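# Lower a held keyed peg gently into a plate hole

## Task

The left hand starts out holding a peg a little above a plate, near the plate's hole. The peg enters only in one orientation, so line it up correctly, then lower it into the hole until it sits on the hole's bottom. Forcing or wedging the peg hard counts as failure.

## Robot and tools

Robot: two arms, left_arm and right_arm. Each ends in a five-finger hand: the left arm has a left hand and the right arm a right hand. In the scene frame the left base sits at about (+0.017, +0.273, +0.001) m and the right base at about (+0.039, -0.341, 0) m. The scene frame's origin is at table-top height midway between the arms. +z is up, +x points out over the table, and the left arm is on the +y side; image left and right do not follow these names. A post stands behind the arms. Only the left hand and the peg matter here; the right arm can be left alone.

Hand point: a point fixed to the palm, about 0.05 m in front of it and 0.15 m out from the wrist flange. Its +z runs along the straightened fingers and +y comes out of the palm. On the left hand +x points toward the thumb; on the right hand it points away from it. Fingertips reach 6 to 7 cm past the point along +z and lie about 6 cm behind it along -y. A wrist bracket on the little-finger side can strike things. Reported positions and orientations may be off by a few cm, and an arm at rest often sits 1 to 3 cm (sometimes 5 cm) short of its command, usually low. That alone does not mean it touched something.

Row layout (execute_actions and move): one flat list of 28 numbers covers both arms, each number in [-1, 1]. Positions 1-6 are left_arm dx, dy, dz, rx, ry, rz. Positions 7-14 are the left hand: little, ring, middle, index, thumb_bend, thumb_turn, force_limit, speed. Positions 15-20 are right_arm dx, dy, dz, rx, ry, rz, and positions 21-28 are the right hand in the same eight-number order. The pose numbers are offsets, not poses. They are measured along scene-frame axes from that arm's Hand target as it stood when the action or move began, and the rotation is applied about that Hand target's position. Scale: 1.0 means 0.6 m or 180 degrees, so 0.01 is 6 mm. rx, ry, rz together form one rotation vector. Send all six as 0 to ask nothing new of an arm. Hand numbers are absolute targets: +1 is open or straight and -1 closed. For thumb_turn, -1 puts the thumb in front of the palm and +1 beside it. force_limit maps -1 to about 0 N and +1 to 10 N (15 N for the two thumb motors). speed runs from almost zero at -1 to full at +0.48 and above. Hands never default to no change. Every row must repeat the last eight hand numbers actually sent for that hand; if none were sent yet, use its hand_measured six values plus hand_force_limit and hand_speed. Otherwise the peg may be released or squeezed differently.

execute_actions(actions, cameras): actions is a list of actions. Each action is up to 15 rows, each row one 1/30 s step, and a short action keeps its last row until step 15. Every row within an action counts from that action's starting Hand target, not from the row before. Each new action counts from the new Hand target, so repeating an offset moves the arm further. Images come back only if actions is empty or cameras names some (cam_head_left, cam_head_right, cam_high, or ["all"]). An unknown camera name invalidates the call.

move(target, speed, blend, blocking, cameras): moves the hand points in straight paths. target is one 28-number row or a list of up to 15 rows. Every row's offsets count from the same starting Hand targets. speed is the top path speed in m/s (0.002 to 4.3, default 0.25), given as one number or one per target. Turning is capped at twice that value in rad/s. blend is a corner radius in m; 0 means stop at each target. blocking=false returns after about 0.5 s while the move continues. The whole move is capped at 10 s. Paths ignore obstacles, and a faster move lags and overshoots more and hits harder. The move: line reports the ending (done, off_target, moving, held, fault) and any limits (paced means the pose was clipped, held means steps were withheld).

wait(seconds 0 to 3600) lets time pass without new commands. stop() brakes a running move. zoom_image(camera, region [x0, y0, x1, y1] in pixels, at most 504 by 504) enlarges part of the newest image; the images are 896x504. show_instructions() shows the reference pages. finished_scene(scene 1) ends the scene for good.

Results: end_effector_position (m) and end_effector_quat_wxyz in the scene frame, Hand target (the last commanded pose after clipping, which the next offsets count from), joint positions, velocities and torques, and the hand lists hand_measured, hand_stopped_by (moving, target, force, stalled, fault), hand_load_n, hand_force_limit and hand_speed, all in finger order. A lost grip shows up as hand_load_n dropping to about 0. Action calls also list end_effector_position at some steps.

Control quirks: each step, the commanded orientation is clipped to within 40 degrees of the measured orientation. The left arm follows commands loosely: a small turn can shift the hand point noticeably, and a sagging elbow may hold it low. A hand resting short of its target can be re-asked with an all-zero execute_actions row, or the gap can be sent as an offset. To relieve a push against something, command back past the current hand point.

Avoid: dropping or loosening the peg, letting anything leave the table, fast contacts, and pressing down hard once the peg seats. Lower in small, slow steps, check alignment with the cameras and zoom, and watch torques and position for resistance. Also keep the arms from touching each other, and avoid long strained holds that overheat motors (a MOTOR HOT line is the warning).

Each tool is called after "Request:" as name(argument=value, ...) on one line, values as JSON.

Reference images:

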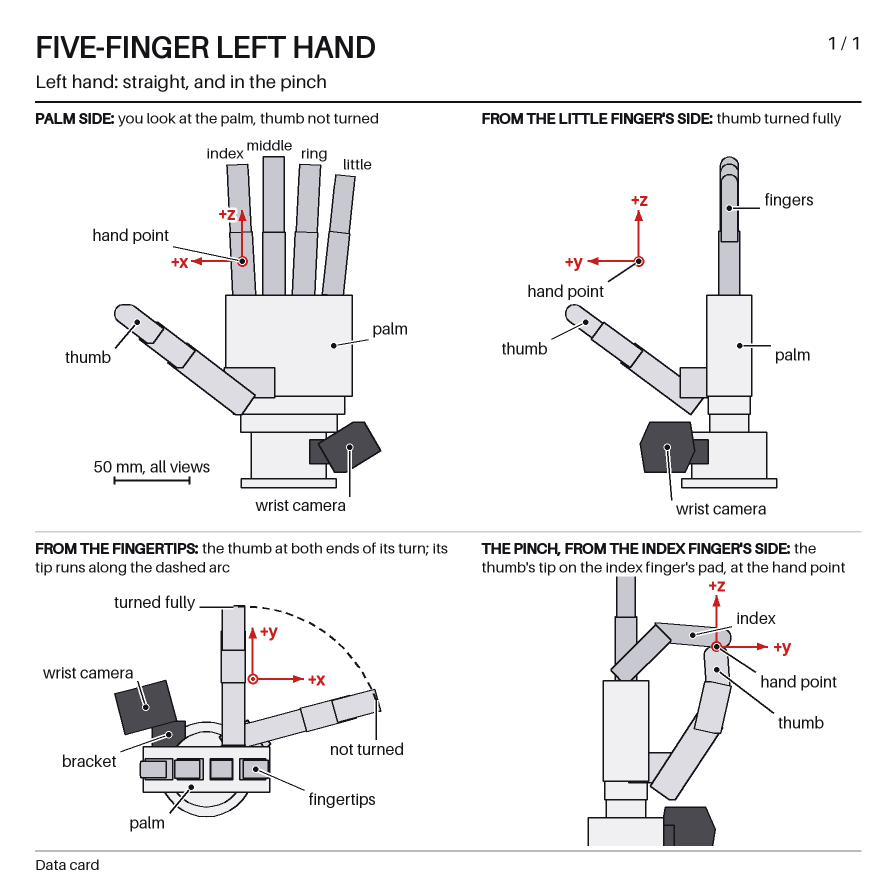

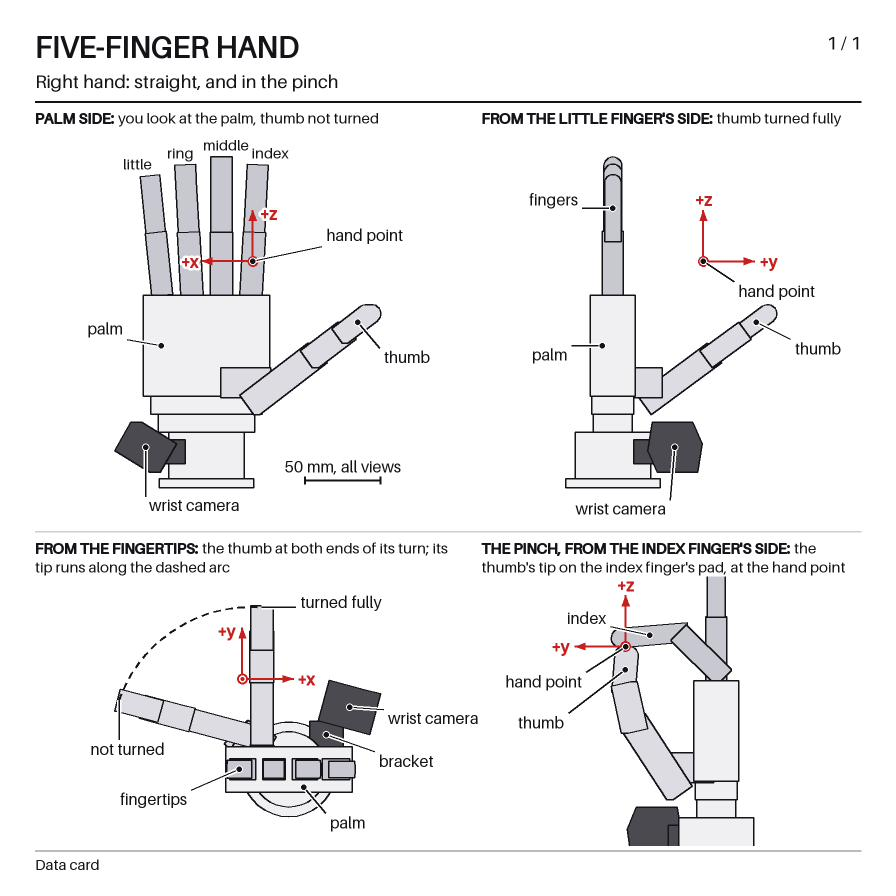

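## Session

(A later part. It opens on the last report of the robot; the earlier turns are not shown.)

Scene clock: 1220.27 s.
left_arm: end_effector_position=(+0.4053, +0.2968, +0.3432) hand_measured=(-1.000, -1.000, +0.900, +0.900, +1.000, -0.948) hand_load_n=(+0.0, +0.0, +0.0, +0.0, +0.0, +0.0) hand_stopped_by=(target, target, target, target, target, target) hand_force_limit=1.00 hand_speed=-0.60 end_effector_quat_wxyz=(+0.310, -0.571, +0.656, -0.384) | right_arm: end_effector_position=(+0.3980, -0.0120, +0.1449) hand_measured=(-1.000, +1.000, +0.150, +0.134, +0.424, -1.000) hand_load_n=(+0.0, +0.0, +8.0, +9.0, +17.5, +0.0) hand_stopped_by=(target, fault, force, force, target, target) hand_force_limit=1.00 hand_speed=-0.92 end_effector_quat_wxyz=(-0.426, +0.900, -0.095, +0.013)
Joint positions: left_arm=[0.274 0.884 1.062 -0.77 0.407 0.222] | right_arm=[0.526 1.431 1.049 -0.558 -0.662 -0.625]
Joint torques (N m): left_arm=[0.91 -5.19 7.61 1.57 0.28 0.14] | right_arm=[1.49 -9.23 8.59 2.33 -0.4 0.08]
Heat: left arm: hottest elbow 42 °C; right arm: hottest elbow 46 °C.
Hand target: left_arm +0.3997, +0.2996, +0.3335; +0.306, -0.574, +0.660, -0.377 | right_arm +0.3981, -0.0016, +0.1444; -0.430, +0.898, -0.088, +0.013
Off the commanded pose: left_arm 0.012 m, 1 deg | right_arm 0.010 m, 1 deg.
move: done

Request:
move(target=[[0,0,0,0,0,0,-1.0,-1.0,0.9,0.9,1.0,-0.948,1.0,-0.6,-0.005,0.0,0.012,0,0,0,-1,-1,0.1,0.1,0.42,-1,1.0,-0.92],[0,0,0,0,0,0,-1.0,-1.0,0.9,0.9,1.0,-0.948,1.0,-0.6,-0.005,0.0,-0.002,0,0,0,-1,-1,0.1,0.1,0.42,-1,1.0,-0.92]], speed=0.03, cameras=["all"])

Request:
zoom_image(camera="cam_head_left", region=[425, 280, 447, 305])

Request:
zoom_image(camera="cam_head_right", region=[428, 280, 450, 305])

Request:
zoom_image(camera="cam_high", region=[500, 210, 540, 255])

Scene clock: 1228.90 s.
left_arm: end_effector_position=(+0.4053, +0.2968, +0.3432) hand_measured=(-1.000, -1.000, +0.900, +0.900, +1.000, -0.948) hand_load_n=(+0.0, +0.0, +0.0, +0.0, +0.0, +0.0) hand_stopped_by=(target, target, target, target, target, target) hand_force_limit=1.00 hand_speed=-0.60 end_effector_quat_wxyz=(+0.310, -0.571, +0.656, -0.384) | right_arm: end_effector_position=(+0.3980, -0.0114, +0.1443) hand_measured=(-1.000, +1.000, +0.150, +0.134, +0.424, -1.000) hand_load_n=(+0.0, +0.0, +9.0, +9.5, +17.0, +0.0) hand_stopped_by=(target, fault, force, force, target, target) hand_force_limit=1.00 hand_speed=-0.92 end_effector_quat_wxyz=(-0.426, +0.899, -0.098, +0.013)
Joint positions: left_arm=[0.274 0.884 1.062 -0.77 0.407 0.222] | right_arm=[0.527 1.431 1.046 -0.551 -0.66 -0.617]
Joint torques (N m): left_arm=[0.97 -5.19 7.62 1.57 0.28 0.14] | right_arm=[1.73 -9.7 8.1 2.32 -0.38 0.04]
Heat: left arm: hottest elbow 42 °C; right arm: hottest elbow 46 °C.
Hand target: left_arm +0.3997, +0.2996, +0.3335; +0.306, -0.574, +0.660, -0.377 | right_arm +0.3951, -0.0016, +0.1431; -0.430, +0.898, -0.088, +0.013
Off the commanded pose: left_arm 0.012 m, 1 deg | right_arm 0.010 m, 1 deg.
move: done

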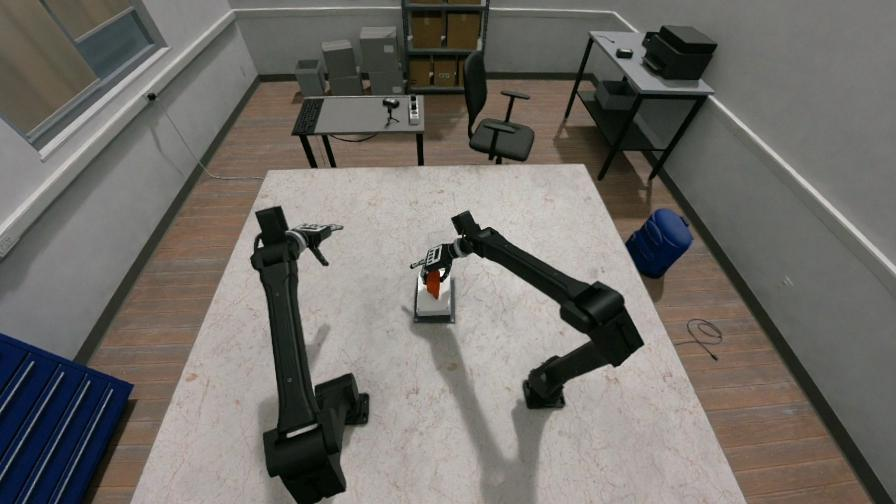

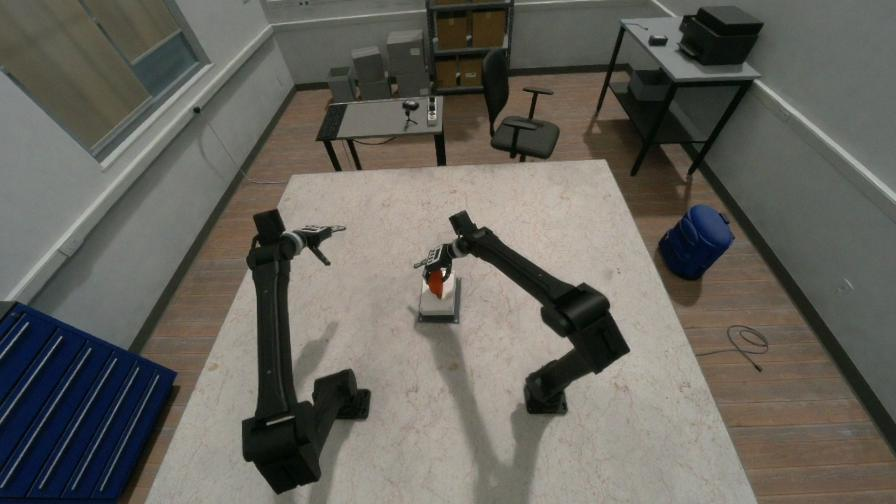

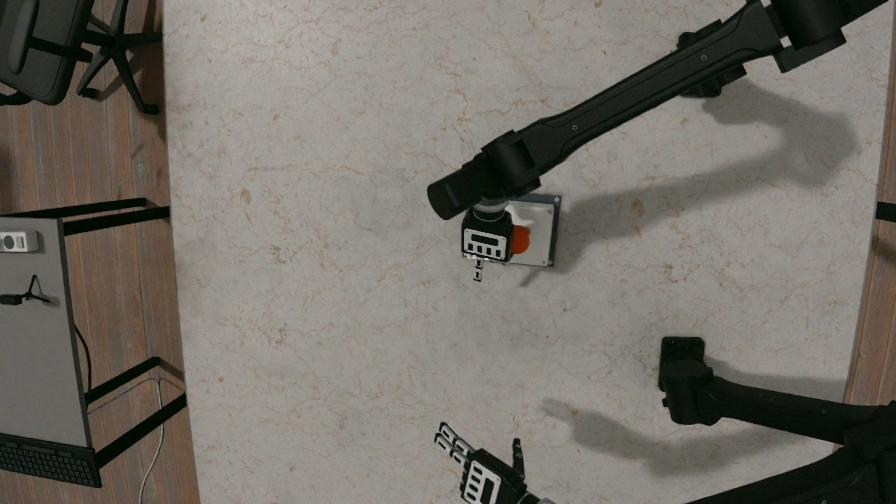

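Scaled by 20.160 from the camera's image (finer frame: 1280x720).

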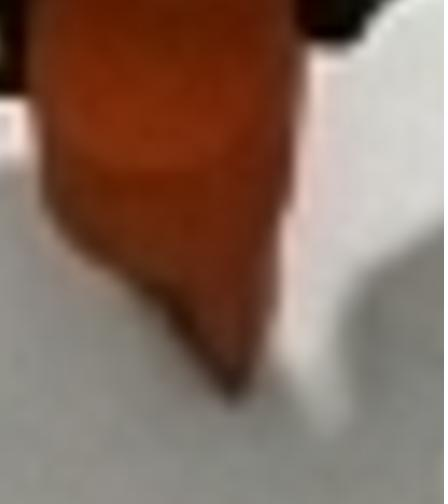

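Scaled by 20.160 from the camera's image (finer frame: 1280x720).

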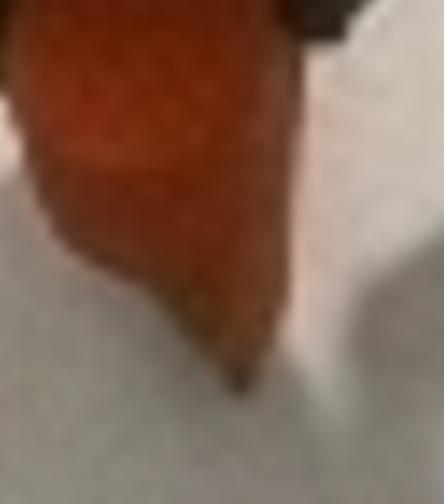

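Scaled by 11.200 from the camera's image (finer frame: 1280x720).

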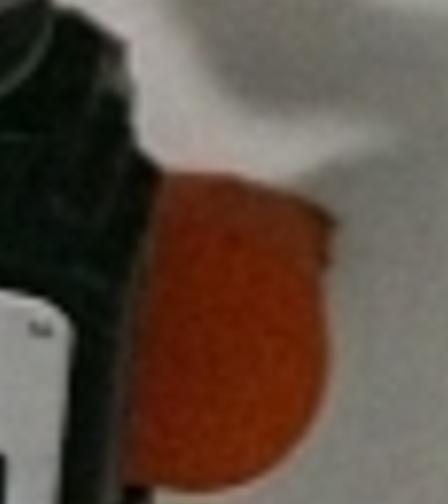

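Request:
move(target=[[0,0,0,0,0,0,-1.0,-1.0,0.9,0.9,1.0,-0.948,1.0,-0.6,-0.006,-0.001,0.02,0,0,0,-1,-1,0.1,0.1,0.42,-1,1.0,-0.92],[0,0,0,0,0,0,-1.0,-1.0,0.9,0.9,1.0,-0.948,1.0,-0.6,-0.006,-0.001,0.0,0,0,0,-1,-1,0.1,0.1,0.42,-1,1.0,-0.92]], speed=0.03, cameras=["all"])

Request:
zoom_image(camera="cam_head_left", region=[425, 280, 447, 305])

Request:
zoom_image(camera="cam_head_right", region=[428, 280, 450, 305])

Request:
zoom_image(camera="cam_high", region=[500, 210, 540, 255])

Scene clock: 1235.90 s.
left_arm: end_effector_position=(+0.4053, +0.2968, +0.3432) hand_measured=(-1.000, -1.000, +0.900, +0.900, +1.000, -0.948) hand_load_n=(+0.0, +0.0, +0.0, +0.0, +0.0, +0.0) hand_stopped_by=(target, target, target, target, target, target) hand_force_limit=1.00 hand_speed=-0.60 end_effector_quat_wxyz=(+0.310, -0.571, +0.656, -0.384) | right_arm: end_effector_position=(+0.3978, -0.0113, +0.1439) hand_measured=(-1.000, +1.000, +0.150, +0.134, +0.424, -1.000) hand_load_n=(+0.0, +0.0, +9.0, +9.5, +16.5, +0.0) hand_stopped_by=(target, fault, force, force, target, target) hand_force_limit=1.00 hand_speed=-0.92 end_effector_quat_wxyz=(-0.427, +0.899, -0.099, +0.013)
Joint positions: left_arm=[0.274 0.884 1.062 -0.77 0.407 0.222] | right_arm=[0.528 1.43 1.044 -0.548 -0.659 -0.614]
Joint torques (N m): left_arm=[0.91 -5.13 7.62 1.57 0.28 0.14] | right_arm=[1.9 -10.58 7.58 2.22 -0.35 0.01]
Heat: left arm: hottest elbow 42 °C; right arm: hottest elbow 45 °C.
Hand target: left_arm +0.3997, +0.2996, +0.3335; +0.306, -0.574, +0.660, -0.377 | right_arm +0.3915, -0.0023, +0.1432; -0.430, +0.898, -0.089, +0.013
Off the commanded pose: left_arm 0.012 m, 1 deg | right_arm 0.011 m, 1 deg.
move: off_target (right_arm)

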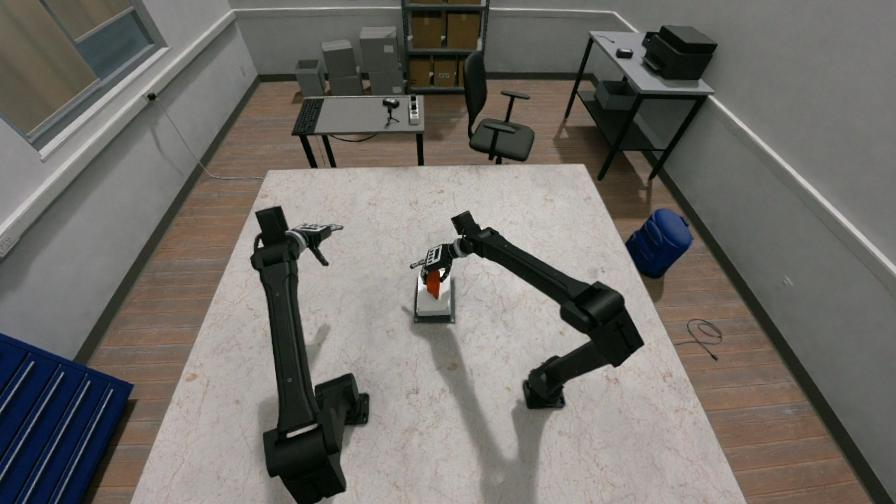

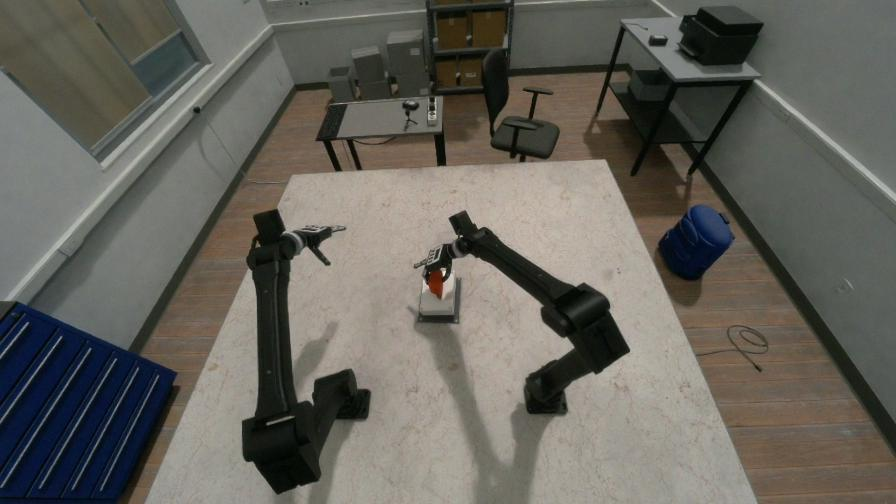

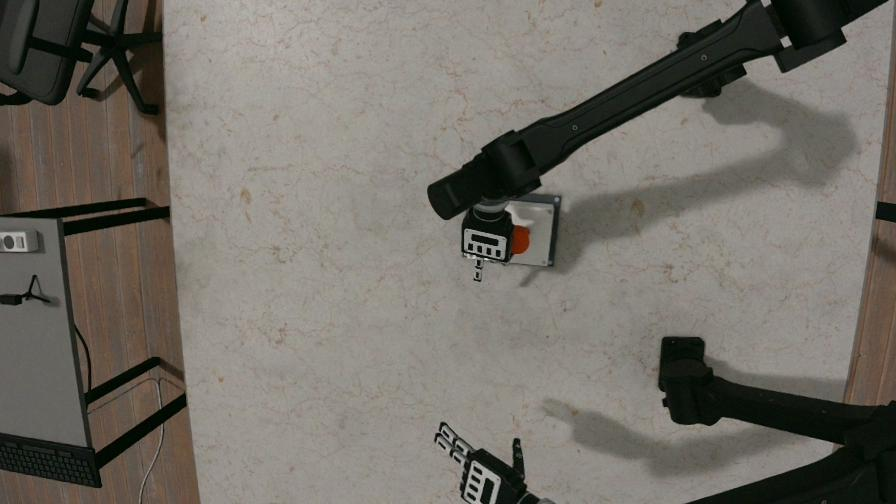

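Scaled by 20.160 from the camera's image (finer frame: 1280x720).

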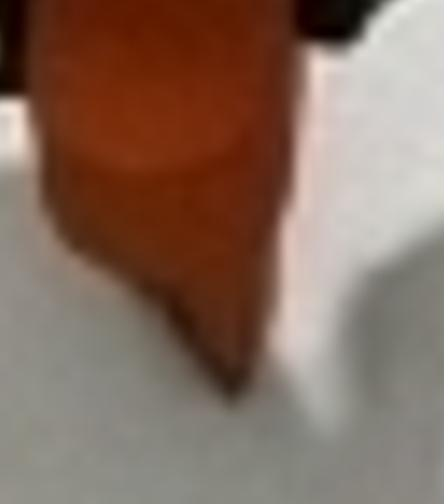

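Scaled by 20.160 from the camera's image (finer frame: 1280x720).

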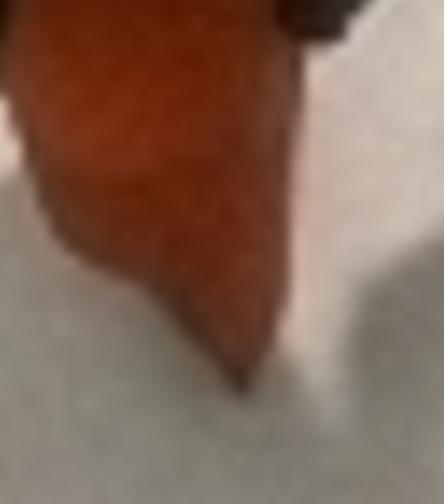

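Scaled by 11.200 from the camera's image (finer frame: 1280x720).

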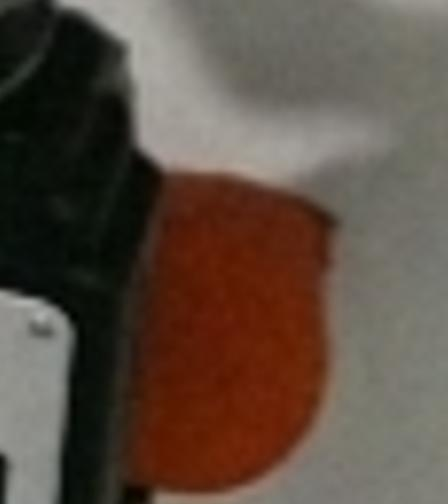

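Request:
move(target=[[0,0,0,0,0,0,-1.0,-1.0,0.9,0.9,1.0,-0.948,1.0,-0.6,0.005,0.0,-0.008,0,0,0,-1,-1,0.1,0.1,0.42,-1,1.0,-0.92]], speed=0.03)

Scene clock: 1240.13 s.
left_arm: end_effector_position=(+0.4053, +0.2968, +0.3432) hand_measured=(-1.000, -1.000, +0.900, +0.900, +1.000, -0.948) hand_load_n=(+0.0, +0.0, +0.0, +0.0, +0.0, +0.0) hand_stopped_by=(target, target, target, target, target, target) hand_force_limit=1.00 hand_speed=-0.60 end_effector_quat_wxyz=(+0.310, -0.571, +0.656, -0.384) | right_arm: end_effector_position=(+0.3986, -0.0106, +0.1439) hand_measured=(-1.000, +1.000, +0.150, +0.134, +0.424, -1.000) hand_load_n=(+0.0, +0.0, +8.5, +10.5, +16.5, +0.0) hand_stopped_by=(target, fault, force, force, target, target) hand_force_limit=1.00 hand_speed=-0.92 end_effector_quat_wxyz=(-0.428, +0.898, -0.099, +0.015)
Joint positions: left_arm=[0.274 0.884 1.062 -0.77 0.407 0.222] | right_arm=[0.528 1.43 1.042 -0.54 -0.659 -0.61]
Joint torques (N m): left_arm=[0.91 -5.19 7.62 1.57 0.28 0.14] | right_arm=[1.67 -9.47 7.65 2.33 -0.42 0]
Heat: left arm: hottest elbow 42 °C; right arm: hottest elbow 45 °C.
Hand target: left_arm +0.3997, +0.2996, +0.3335; +0.306, -0.574, +0.660, -0.377 | right_arm +0.3947, -0.0022, +0.1385; -0.430, +0.898, -0.089, +0.014
Off the commanded pose: left_arm 0.012 m, 1 deg | right_arm 0.011 m, 1 deg.
move: off_target (right_arm)

Request:
move(target=[[0,0,0,0,0,0,-1.0,-1.0,0.9,0.9,1.0,-0.948,1.0,-0.6,0,0.0,0.06,0,0,0,-1,-1,0.1,0.1,0.42,-1,1.0,-0.92],[0,0,0,0,0,0,-1.0,-1.0,0.9,0.9,1.0,-0.948,1.0,-0.6,0.004,0.0,0.06,0,0,0,-1,-1,0.1,0.1,0.42,-1,1.0,-0.92],[0,0,0,0,0,0,-1.0,-1.0,0.9,0.9,1.0,-0.948,1.0,-0.6,0.004,0.0,0.022,0,0,0,-1,-1,0.1,0.1,0.42,-1,1.0,-0.92]], speed=0.05)

Scene clock: 1247.03 s.
left_arm: end_effector_position=(+0.4053, +0.2968, +0.3432) hand_measured=(-1.000, -1.000, +0.900, +0.900, +1.000, -0.948) hand_load_n=(+0.0, +0.0, +0.0, +0.0, +0.0, +0.0) hand_stopped_by=(target, target, target, target, target, target) hand_force_limit=1.00 hand_speed=-0.60 end_effector_quat_wxyz=(+0.310, -0.571, +0.656, -0.384) | right_arm: end_effector_position=(+0.3939, -0.0113, +0.1472) hand_measured=(-1.000, +1.000, +0.150, +0.134, +0.424, -1.000) hand_load_n=(+0.0, -0.5, +8.0, +9.0, +18.5, +0.0) hand_stopped_by=(target, fault, force, force, target, target) hand_force_limit=1.00 hand_speed=-0.92 end_effector_quat_wxyz=(-0.423, +0.901, -0.099, +0.007)
Joint positions: left_arm=[0.274 0.884 1.062 -0.77 0.407 0.222] | right_arm=[0.531 1.427 1.054 -0.576 -0.66 -0.615]
Joint torques (N m): left_arm=[0.91 -5.19 7.62 1.57 0.28 0.14] | right_arm=[1.08 -10.05 8.9 2.24 -0.46 -0.01]
Heat: left arm: hottest elbow 42 °C; right arm: hottest elbow 44 °C.
Hand target: left_arm +0.3997, +0.2996, +0.3335; +0.306, -0.574, +0.660, -0.377 | right_arm +0.3970, -0.0021, +0.1517; -0.430, +0.898, -0.089, +0.013
Off the commanded pose: left_arm 0.012 m, 1 deg | right_arm 0.011 m, 2 deg.
move: off_target (right_arm)

Request:
move(target=[[0,0,0,0,0,0,-1.0,-1.0,0.9,0.9,1.0,-0.948,1.0,-0.6,0.001,-0.001,-0.012,0,0,0,-1,-1,0.1,0.1,0.42,-1,1.0,-0.92]], speed=0.03, cameras=["all"])

Request:
zoom_image(camera="cam_head_left", region=[425, 280, 447, 305])

Request:
zoom_image(camera="cam_head_right", region=[428, 280, 450, 305])

Request:
zoom_image(camera="cam_high", region=[500, 210, 540, 255])

Scene clock: 1252.87 s.
left_arm: end_effector_position=(+0.4053, +0.2968, +0.3432) hand_measured=(-1.000, -1.000, +0.900, +0.900, +1.000, -0.948) hand_load_n=(+0.0, +0.0, +0.0, +0.0, +0.0, +0.5) hand_stopped_by=(target, target, target, target, target, target) hand_force_limit=1.00 hand_speed=-0.60 end_effector_quat_wxyz=(+0.310, -0.571, +0.656, -0.384) | right_arm: end_effector_position=(+0.3947, -0.0108, +0.1446) hand_measured=(-1.000, +1.000, +0.150, +0.134, +0.424, -1.000) hand_load_n=(+0.0, +0.0, +8.0, +9.5, +17.5, +0.5) hand_stopped_by=(target, fault, force, force, target, target) hand_force_limit=1.00 hand_speed=-0.92 end_effector_quat_wxyz=(-0.424, +0.900, -0.098, +0.009)
Joint positions: left_arm=[0.274 0.884 1.062 -0.77 0.407 0.222] | right_arm=[0.531 1.429 1.046 -0.561 -0.66 -0.615]
Joint torques (N m): left_arm=[0.91 -5.13 7.62 1.57 0.28 0.14] | right_arm=[0.97 -9.23 8.57 2.45 -0.5 -0.03]
Heat: left arm: hottest elbow 42 °C; right arm: hottest elbow 44 °C.
Hand target: left_arm +0.3997, +0.2996, +0.3335; +0.306, -0.574, +0.660, -0.377 | right_arm +0.3976, -0.0027, +0.1444; -0.430, +0.898, -0.089, +0.013
Off the commanded pose: left_arm 0.012 m, 1 deg | right_arm 0.009 m, 1 deg.
move: done

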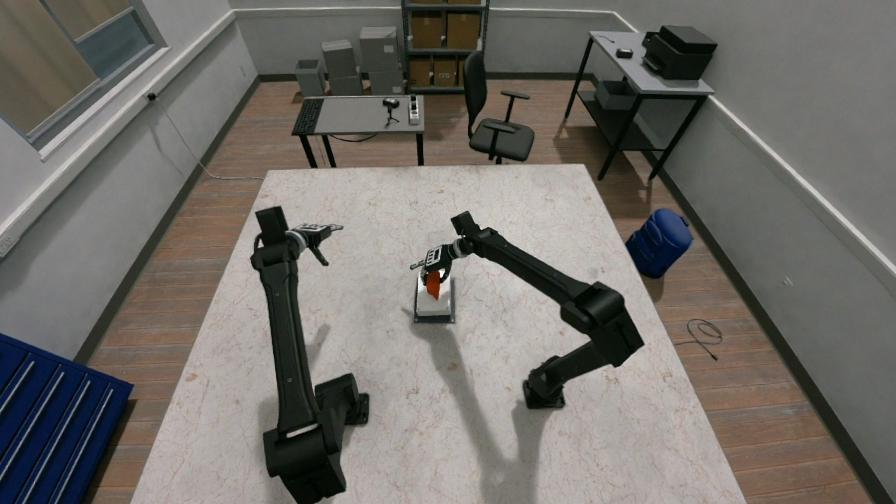

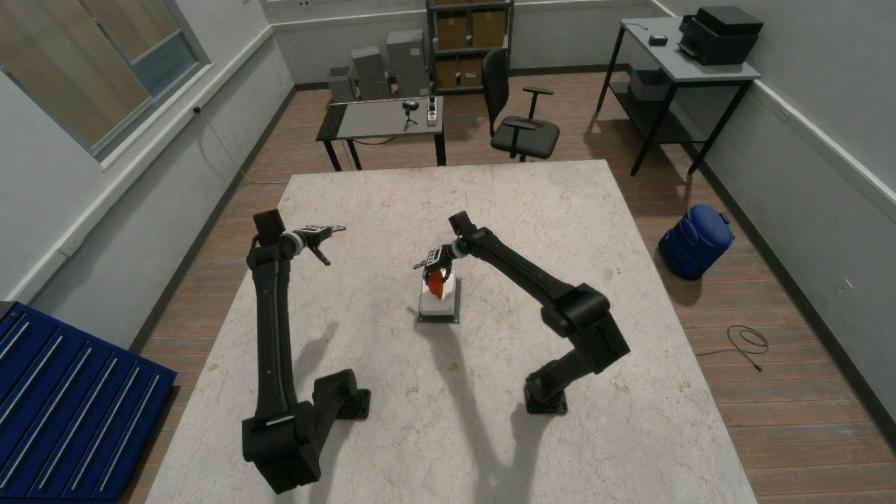

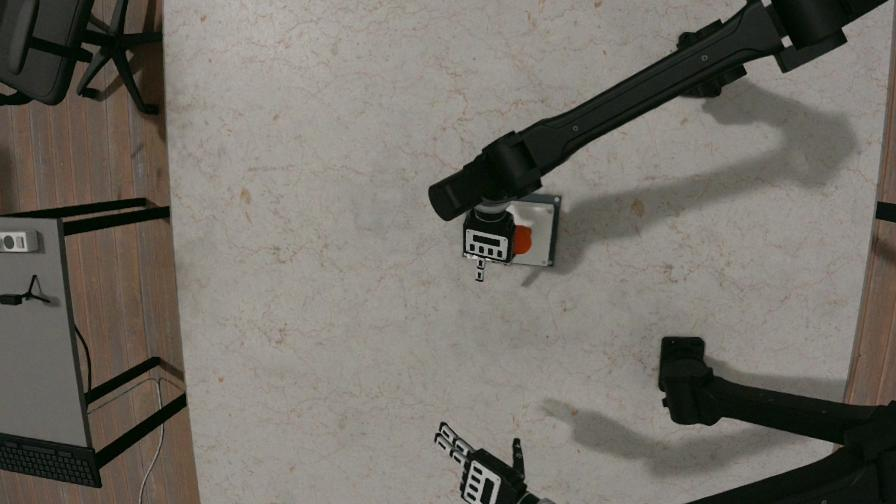

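Scaled by 20.160 from the camera's image (finer frame: 1280x720).

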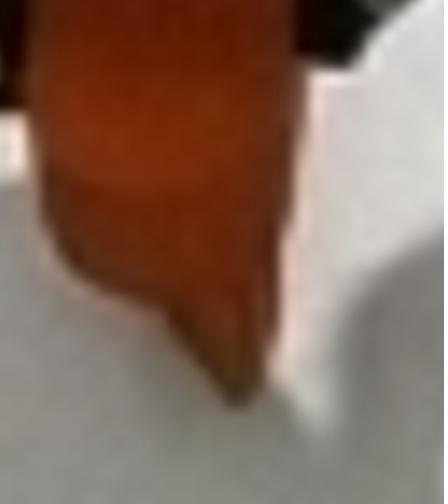

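Scaled by 20.160 from the camera's image (finer frame: 1280x720).

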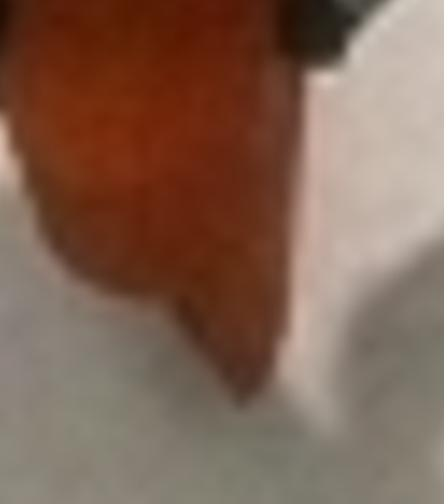

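Scaled by 11.200 from the camera's image (finer frame: 1280x720).

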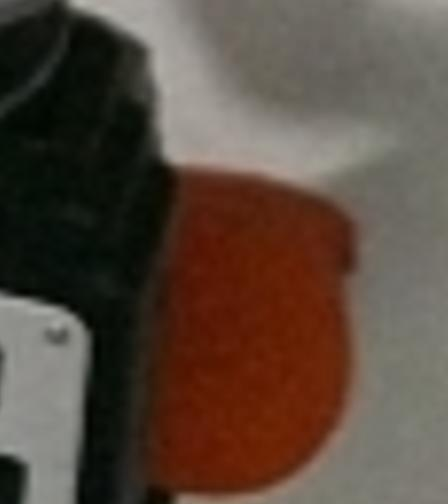

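Request:
move(target=[[0,0,0,0,0,0,-1.0,-1.0,0.9,0.9,1.0,-0.948,1.0,-0.6,0.002,0.004,-0.008,0,0,0,-1,-1,0.1,0.1,0.42,-1,1.0,-0.92]], speed=0.03)

Scene clock: 1258.17 s.
left_arm: end_effector_position=(+0.4053, +0.2968, +0.3432) hand_measured=(-1.000, -1.000, +0.900, +0.900, +1.000, -0.948) hand_load_n=(+0.0, +0.0, -0.5, +0.0, +0.0, +0.0) hand_stopped_by=(target, target, target, target, target, target) hand_force_limit=1.00 hand_speed=-0.60 end_effector_quat_wxyz=(+0.310, -0.571, +0.656, -0.384) | right_arm: end_effector_position=(+0.3963, -0.0095, +0.1444) hand_measured=(-1.000, +1.000, +0.150, +0.134, +0.424, -1.000) hand_load_n=(+0.0, +0.0, +8.0, +10.0, +17.5, +1.0) hand_stopped_by=(target, fault, force, force, target, target) hand_force_limit=1.00 hand_speed=-0.92 end_effector_quat_wxyz=(-0.427, +0.899, -0.099, +0.011)
Joint positions: left_arm=[0.274 0.884 1.062 -0.77 0.407 0.222] | right_arm=[0.531 1.43 1.044 -0.548 -0.661 -0.61]
Joint torques (N m): left_arm=[0.91 -5.19 7.62 1.57 0.28 0.14] | right_arm=[1.26 -8.41 8.5 2.59 -0.4 -0.03]
Heat: left arm: hottest elbow 42 °C; right arm: hottest elbow 44 °C.
Hand target: left_arm +0.3997, +0.2996, +0.3335; +0.306, -0.574, +0.660, -0.377 | right_arm +0.3988, -0.0003, +0.1396; -0.430, +0.898, -0.088, +0.013
Off the commanded pose: left_arm 0.012 m, 1 deg | right_arm 0.011 m, 1 deg.
move: off_target (right_arm)

Request:
wait(seconds=0.2, cameras=["all"])

Request:
zoom_image(camera="cam_head_left", region=[425, 280, 447, 305])

Request:
zoom_image(camera="cam_head_right", region=[428, 280, 450, 305])

Request:
zoom_image(camera="cam_high", region=[500, 210, 540, 255])

Scene clock: 1261.90 s.
left_arm: end_effector_position=(+0.4053, +0.2968, +0.3432) hand_measured=(-1.000, -1.000, +0.900, +0.900, +1.000, -0.948) hand_load_n=(+0.0, +0.0, +0.0, +0.0, +0.0, +0.0) hand_stopped_by=(target, target, target, target, target, target) hand_force_limit=1.00 hand_speed=-0.60 end_effector_quat_wxyz=(+0.310, -0.571, +0.656, -0.384) | right_arm: end_effector_position=(+0.3963, -0.0095, +0.1444) hand_measured=(-1.000, +1.000, +0.150, +0.134, +0.424, -1.000) hand_load_n=(+0.0, +0.0, +8.0, +9.5, +17.0, +1.0) hand_stopped_by=(target, fault, force, force, target, target) hand_force_limit=1.00 hand_speed=-0.92 end_effector_quat_wxyz=(-0.427, +0.899, -0.099, +0.011)
Joint positions: left_arm=[0.274 0.884 1.062 -0.77 0.407 0.222] | right_arm=[0.531 1.43 1.044 -0.548 -0.661 -0.609]
Joint torques (N m): left_arm=[0.91 -5.19 7.62 1.58 0.28 0.14] | right_arm=[1.26 -8.53 8.49 2.55 -0.39 -0.05]
Heat: left arm: hottest elbow 42 °C; right arm: hottest elbow 44 °C.
Hand target: left_arm +0.3997, +0.2996, +0.3335; +0.306, -0.574, +0.660, -0.377 | right_arm +0.3988, -0.0003, +0.1396; -0.430, +0.898, -0.088, +0.013
Off the commanded pose: left_arm 0.012 m, 1 deg | right_arm 0.011 m, 1 deg.
wait: 0.20 s; at rest from the start

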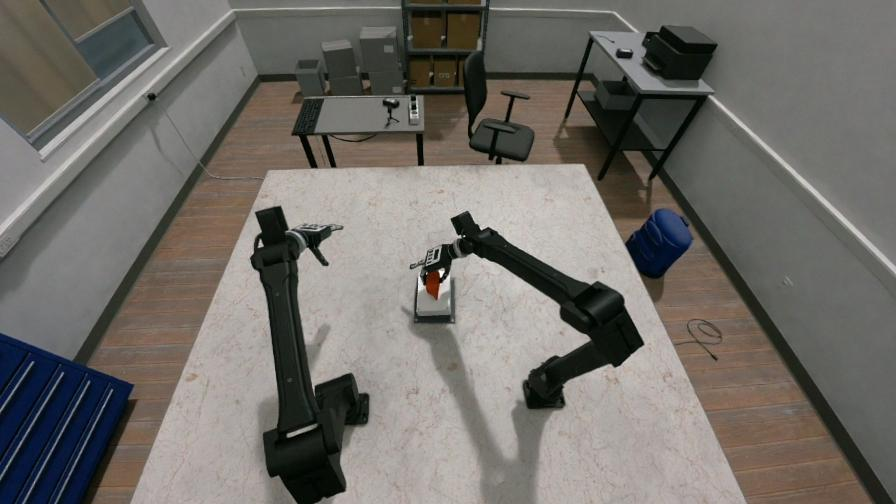

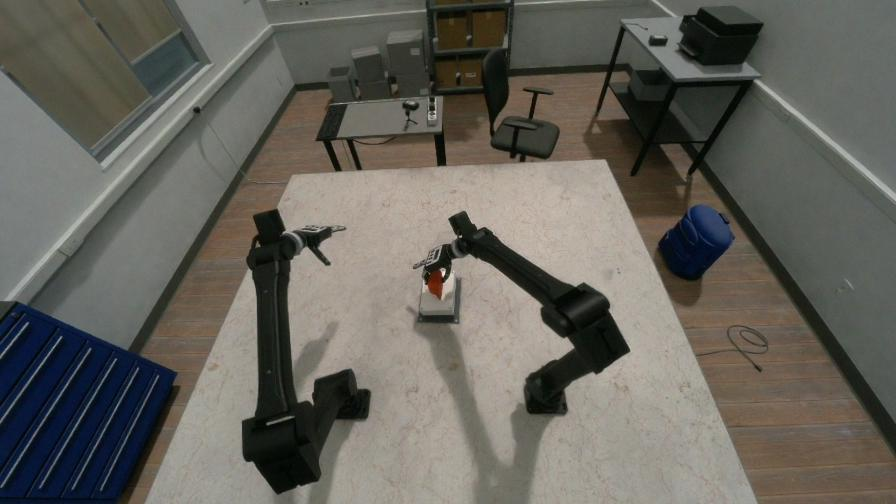

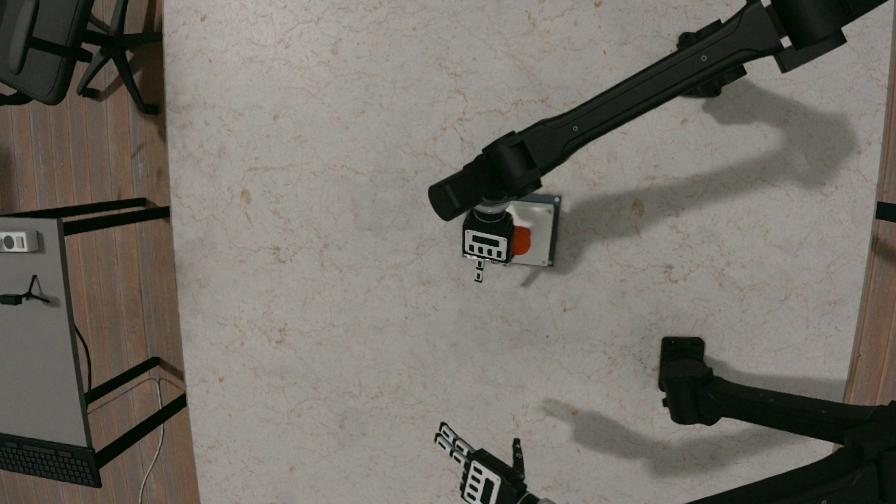

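Scaled by 20.160 from the camera's image (finer frame: 1280x720).

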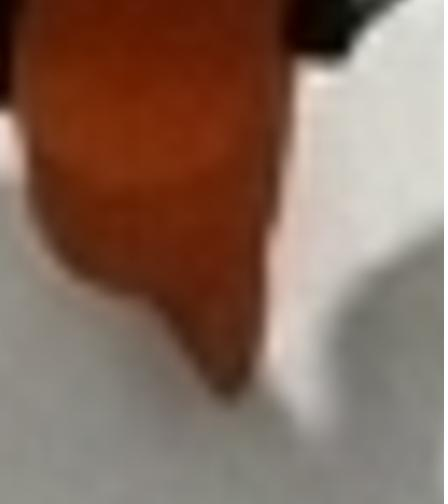

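Scaled by 20.160 from the camera's image (finer frame: 1280x720).

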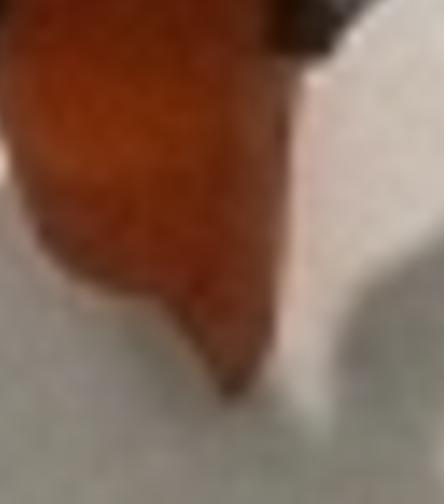

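Scaled by 11.200 from the camera's image (finer frame: 1280x720).

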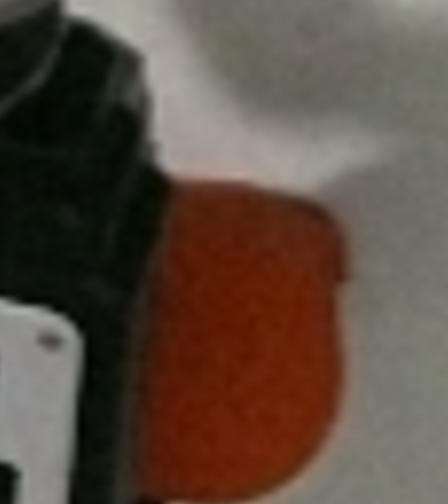

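Request:
zoom_image(camera="cam_head_left", region=[423, 265, 448, 293])

Request:
zoom_image(camera="cam_head_right", region=[425, 265, 450, 293])

Scaled by 18.000 from the camera's image (finer frame: 1280x720).

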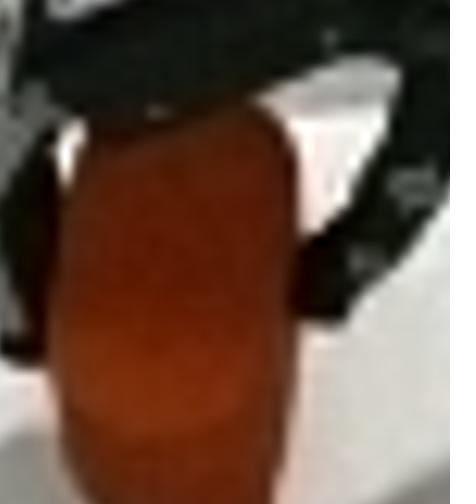

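Scaled by 18.000 from the camera's image (finer frame: 1280x720).

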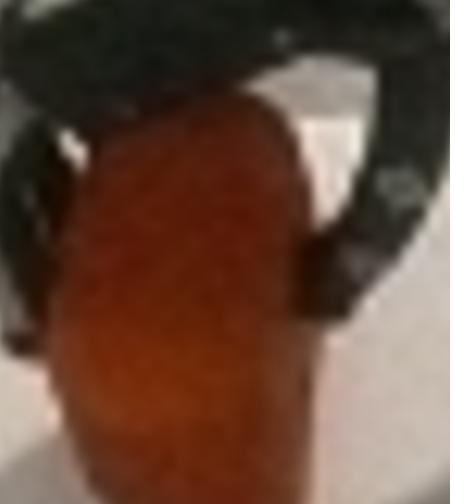

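Request:
zoom_image(camera="cam_high", region=[512, 222, 534, 238])

Scaled by 22.909 from the camera's image (finer frame: 1280x720).

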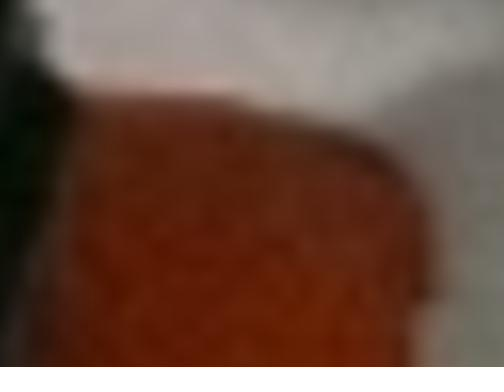

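Request:
move(target=[[0,0,0,0,0,0,-1.0,-1.0,0.9,0.9,1.0,-0.948,1.0,-0.6,0,0.0,0.06,0,0,0,-1,-1,0.1,0.1,0.42,-1,1.0,-0.92],[0,0,0,0,0,0,-1.0,-1.0,0.9,0.9,1.0,-0.948,1.0,-0.6,-0.001,0.0035,0.06,0,0,0.028,-1,-1,0.1,0.1,0.42,-1,1.0,-0.92],[0,0,0,0,0,0,-1.0,-1.0,0.9,0.9,1.0,-0.948,1.0,-0.6,-0.001,0.0035,0.022,0,0,0.028,-1,-1,0.1,0.1,0.42,-1,1.0,-0.92]], speed=0.05)

Scene clock: 1306.47 s.
left_arm: end_effector_position=(+0.4053, +0.2968, +0.3432) hand_measured=(-1.000, -1.000, +0.900, +0.900, +1.000, -0.948) hand_load_n=(+0.0, +0.0, +0.0, +0.0, -0.5, +0.0) hand_stopped_by=(target, target, target, target, target, target) hand_force_limit=1.00 hand_speed=-0.60 end_effector_quat_wxyz=(+0.310, -0.571, +0.656, -0.384) | right_arm: end_effector_position=(+0.3901, -0.0097, +0.1445) hand_measured=(-1.000, +1.000, +0.150, +0.134, +0.424, -1.000) hand_load_n=(+0.0, -0.5, +7.5, +9.0, +18.0, +0.5) hand_stopped_by=(target, fault, force, force, target, target) hand_force_limit=1.00 hand_speed=-0.92 end_effector_quat_wxyz=(-0.420, +0.905, -0.064, -0.017)
Joint positions: left_arm=[0.274 0.884 1.062 -0.77 0.407 0.222] | right_arm=[0.532 1.462 1.091 -0.649 -0.708 -0.703]
Joint torques (N m): left_arm=[0.91 -5.19 7.62 1.58 0.28 0.14] | right_arm=[0.91 -10.05 9.76 2.18 -0.64 -0.07]
Heat: left arm: hottest elbow 42 °C; right arm: hottest elbow 42 °C.
Hand target: left_arm +0.3997, +0.2996, +0.3335; +0.306, -0.574, +0.660, -0.377 | right_arm +0.3982, +0.0017, +0.1528; -0.431, +0.901, -0.049, -0.006
Off the commanded pose: left_arm 0.012 m, 1 deg | right_arm 0.016 m, 3 deg.
move: off_target (right_arm)

Request:
move(target=[[0,0,0,0,0,0,-1.0,-1.0,0.9,0.9,1.0,-0.948,1.0,-0.6,0,0.0,0.04,0,0,0,-1,-1,0.1,0.1,0.42,-1,1.0,-0.92],[0,0,0,0,0,0,-1.0,-1.0,0.9,0.9,1.0,-0.948,1.0,-0.6,0.008,0.004,0.04,0,0,0,-1,-1,0.1,0.1,0.42,-1,1.0,-0.92],[0,0,0,0,0,0,-1.0,-1.0,0.9,0.9,1.0,-0.948,1.0,-0.6,0.008,0.004,-0.007,0,0,0,-1,-1,0.1,0.1,0.42,-1,1.0,-0.92]], speed=0.05, cameras=["all"])

Request:
zoom_image(camera="cam_head_left", region=[425, 280, 447, 305])

Request:
zoom_image(camera="cam_head_right", region=[428, 280, 450, 305])

Request:
zoom_image(camera="cam_high", region=[512, 222, 534, 238])

Scene clock: 1317.70 s.
left_arm: end_effector_position=(+0.4053, +0.2968, +0.3432) hand_measured=(-1.000, -1.000, +0.900, +0.900, +1.000, -0.948) hand_load_n=(+0.0, +0.0, -0.5, +0.0, +0.0, +0.0) hand_stopped_by=(target, target, target, target, target, target) hand_force_limit=1.00 hand_speed=-0.60 end_effector_quat_wxyz=(+0.310, -0.571, +0.656, -0.384) | right_arm: end_effector_position=(+0.3973, -0.0055, +0.1435) hand_measured=(-1.000, +1.000, +0.150, +0.134, +0.424, -1.000) hand_load_n=(+0.0, +0.0, +8.0, +9.0, +18.0, +0.0) hand_stopped_by=(target, fault, force, force, target, target) hand_force_limit=1.00 hand_speed=-0.92 end_effector_quat_wxyz=(-0.421, +0.905, -0.063, -0.015)
Joint positions: left_arm=[0.274 0.884 1.062 -0.77 0.407 0.222] | right_arm=[0.532 1.482 1.11 -0.644 -0.709 -0.705]
Joint torques (N m): left_arm=[0.91 -5.19 7.62 1.57 0.28 0.14] | right_arm=[0.91 -10.52 9.01 2.33 -0.62 -0.06]
Heat: left arm: hottest elbow 42 °C; right arm: hottest elbow 43 °C.
Hand target: left_arm +0.3997, +0.2996, +0.3335; +0.306, -0.574, +0.660, -0.377 | right_arm +0.4029, +0.0041, +0.1485; -0.431, +0.901, -0.049, -0.006
Off the commanded pose: left_arm 0.012 m, 1 deg | right_arm 0.012 m, 2 deg.
move: off_target (right_arm)

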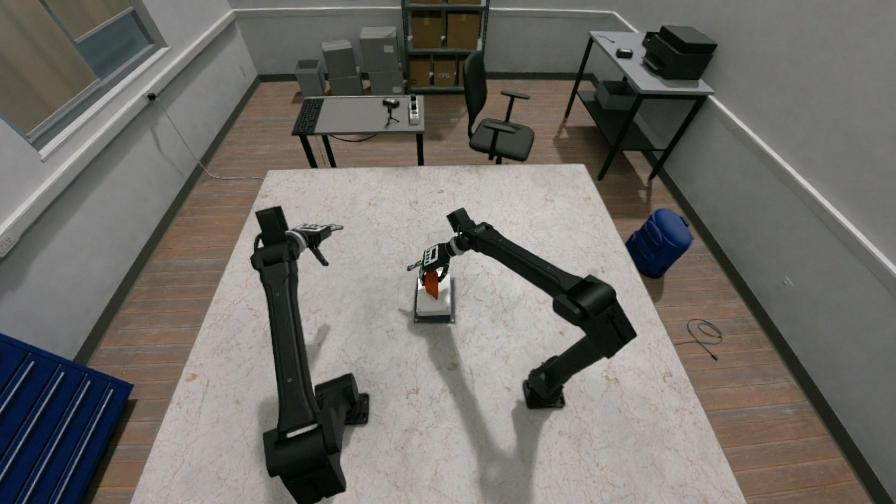

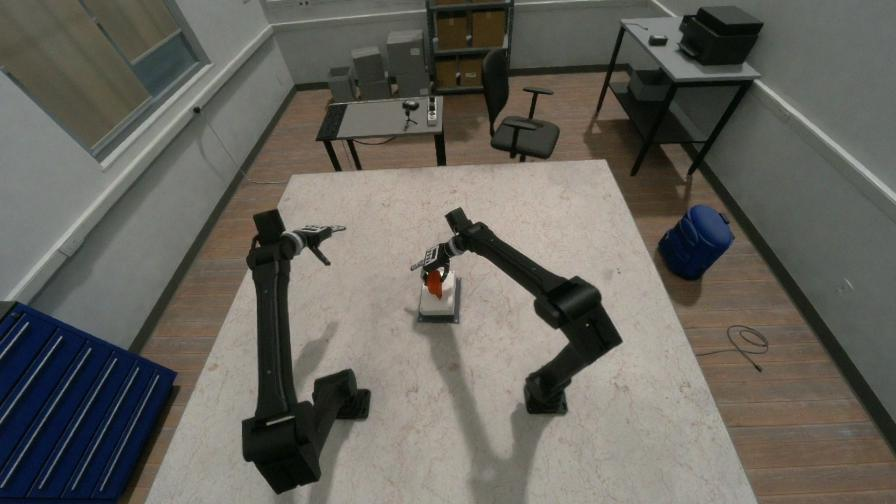

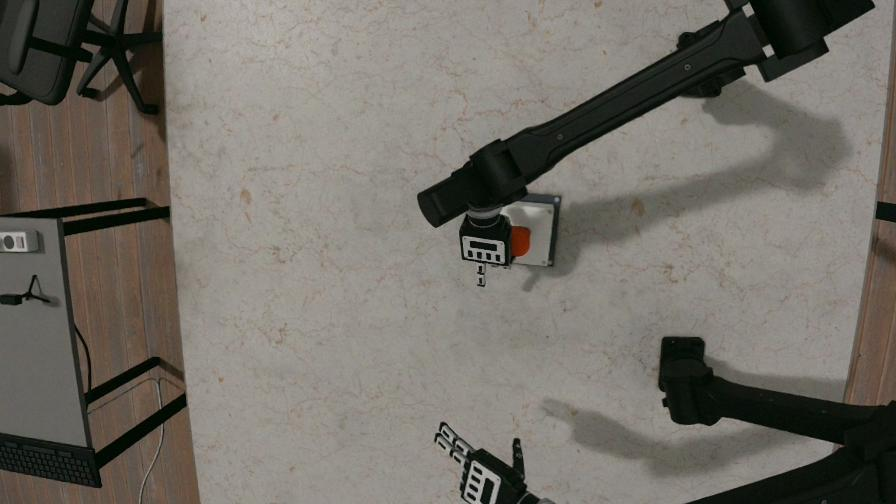

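Scaled by 20.160 from the camera's image (finer frame: 1280x720).

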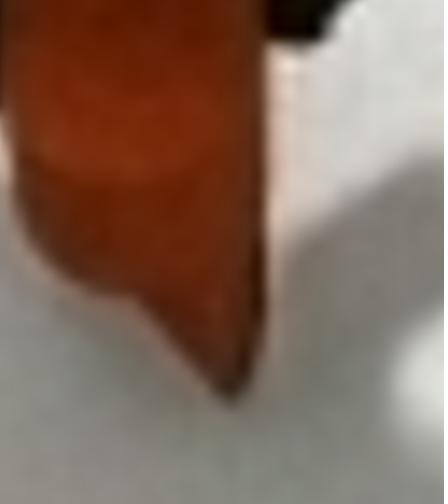

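Scaled by 20.160 from the camera's image (finer frame: 1280x720).

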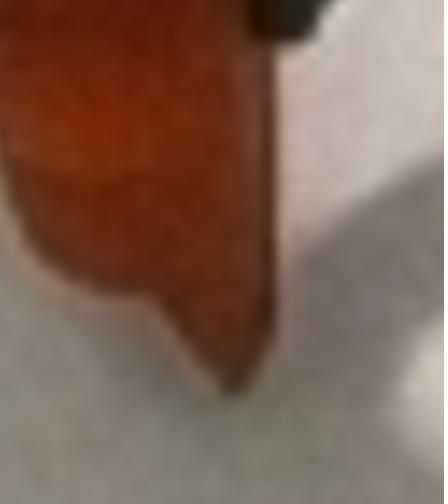

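Scaled by 22.909 from the camera's image (finer frame: 1280x720).

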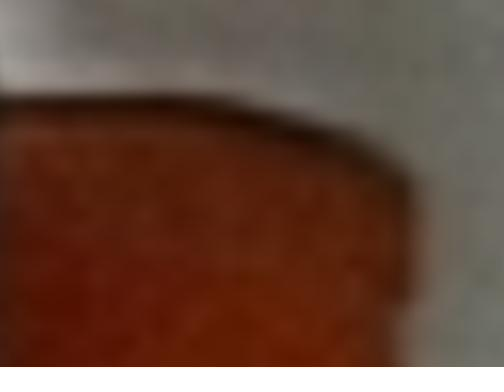

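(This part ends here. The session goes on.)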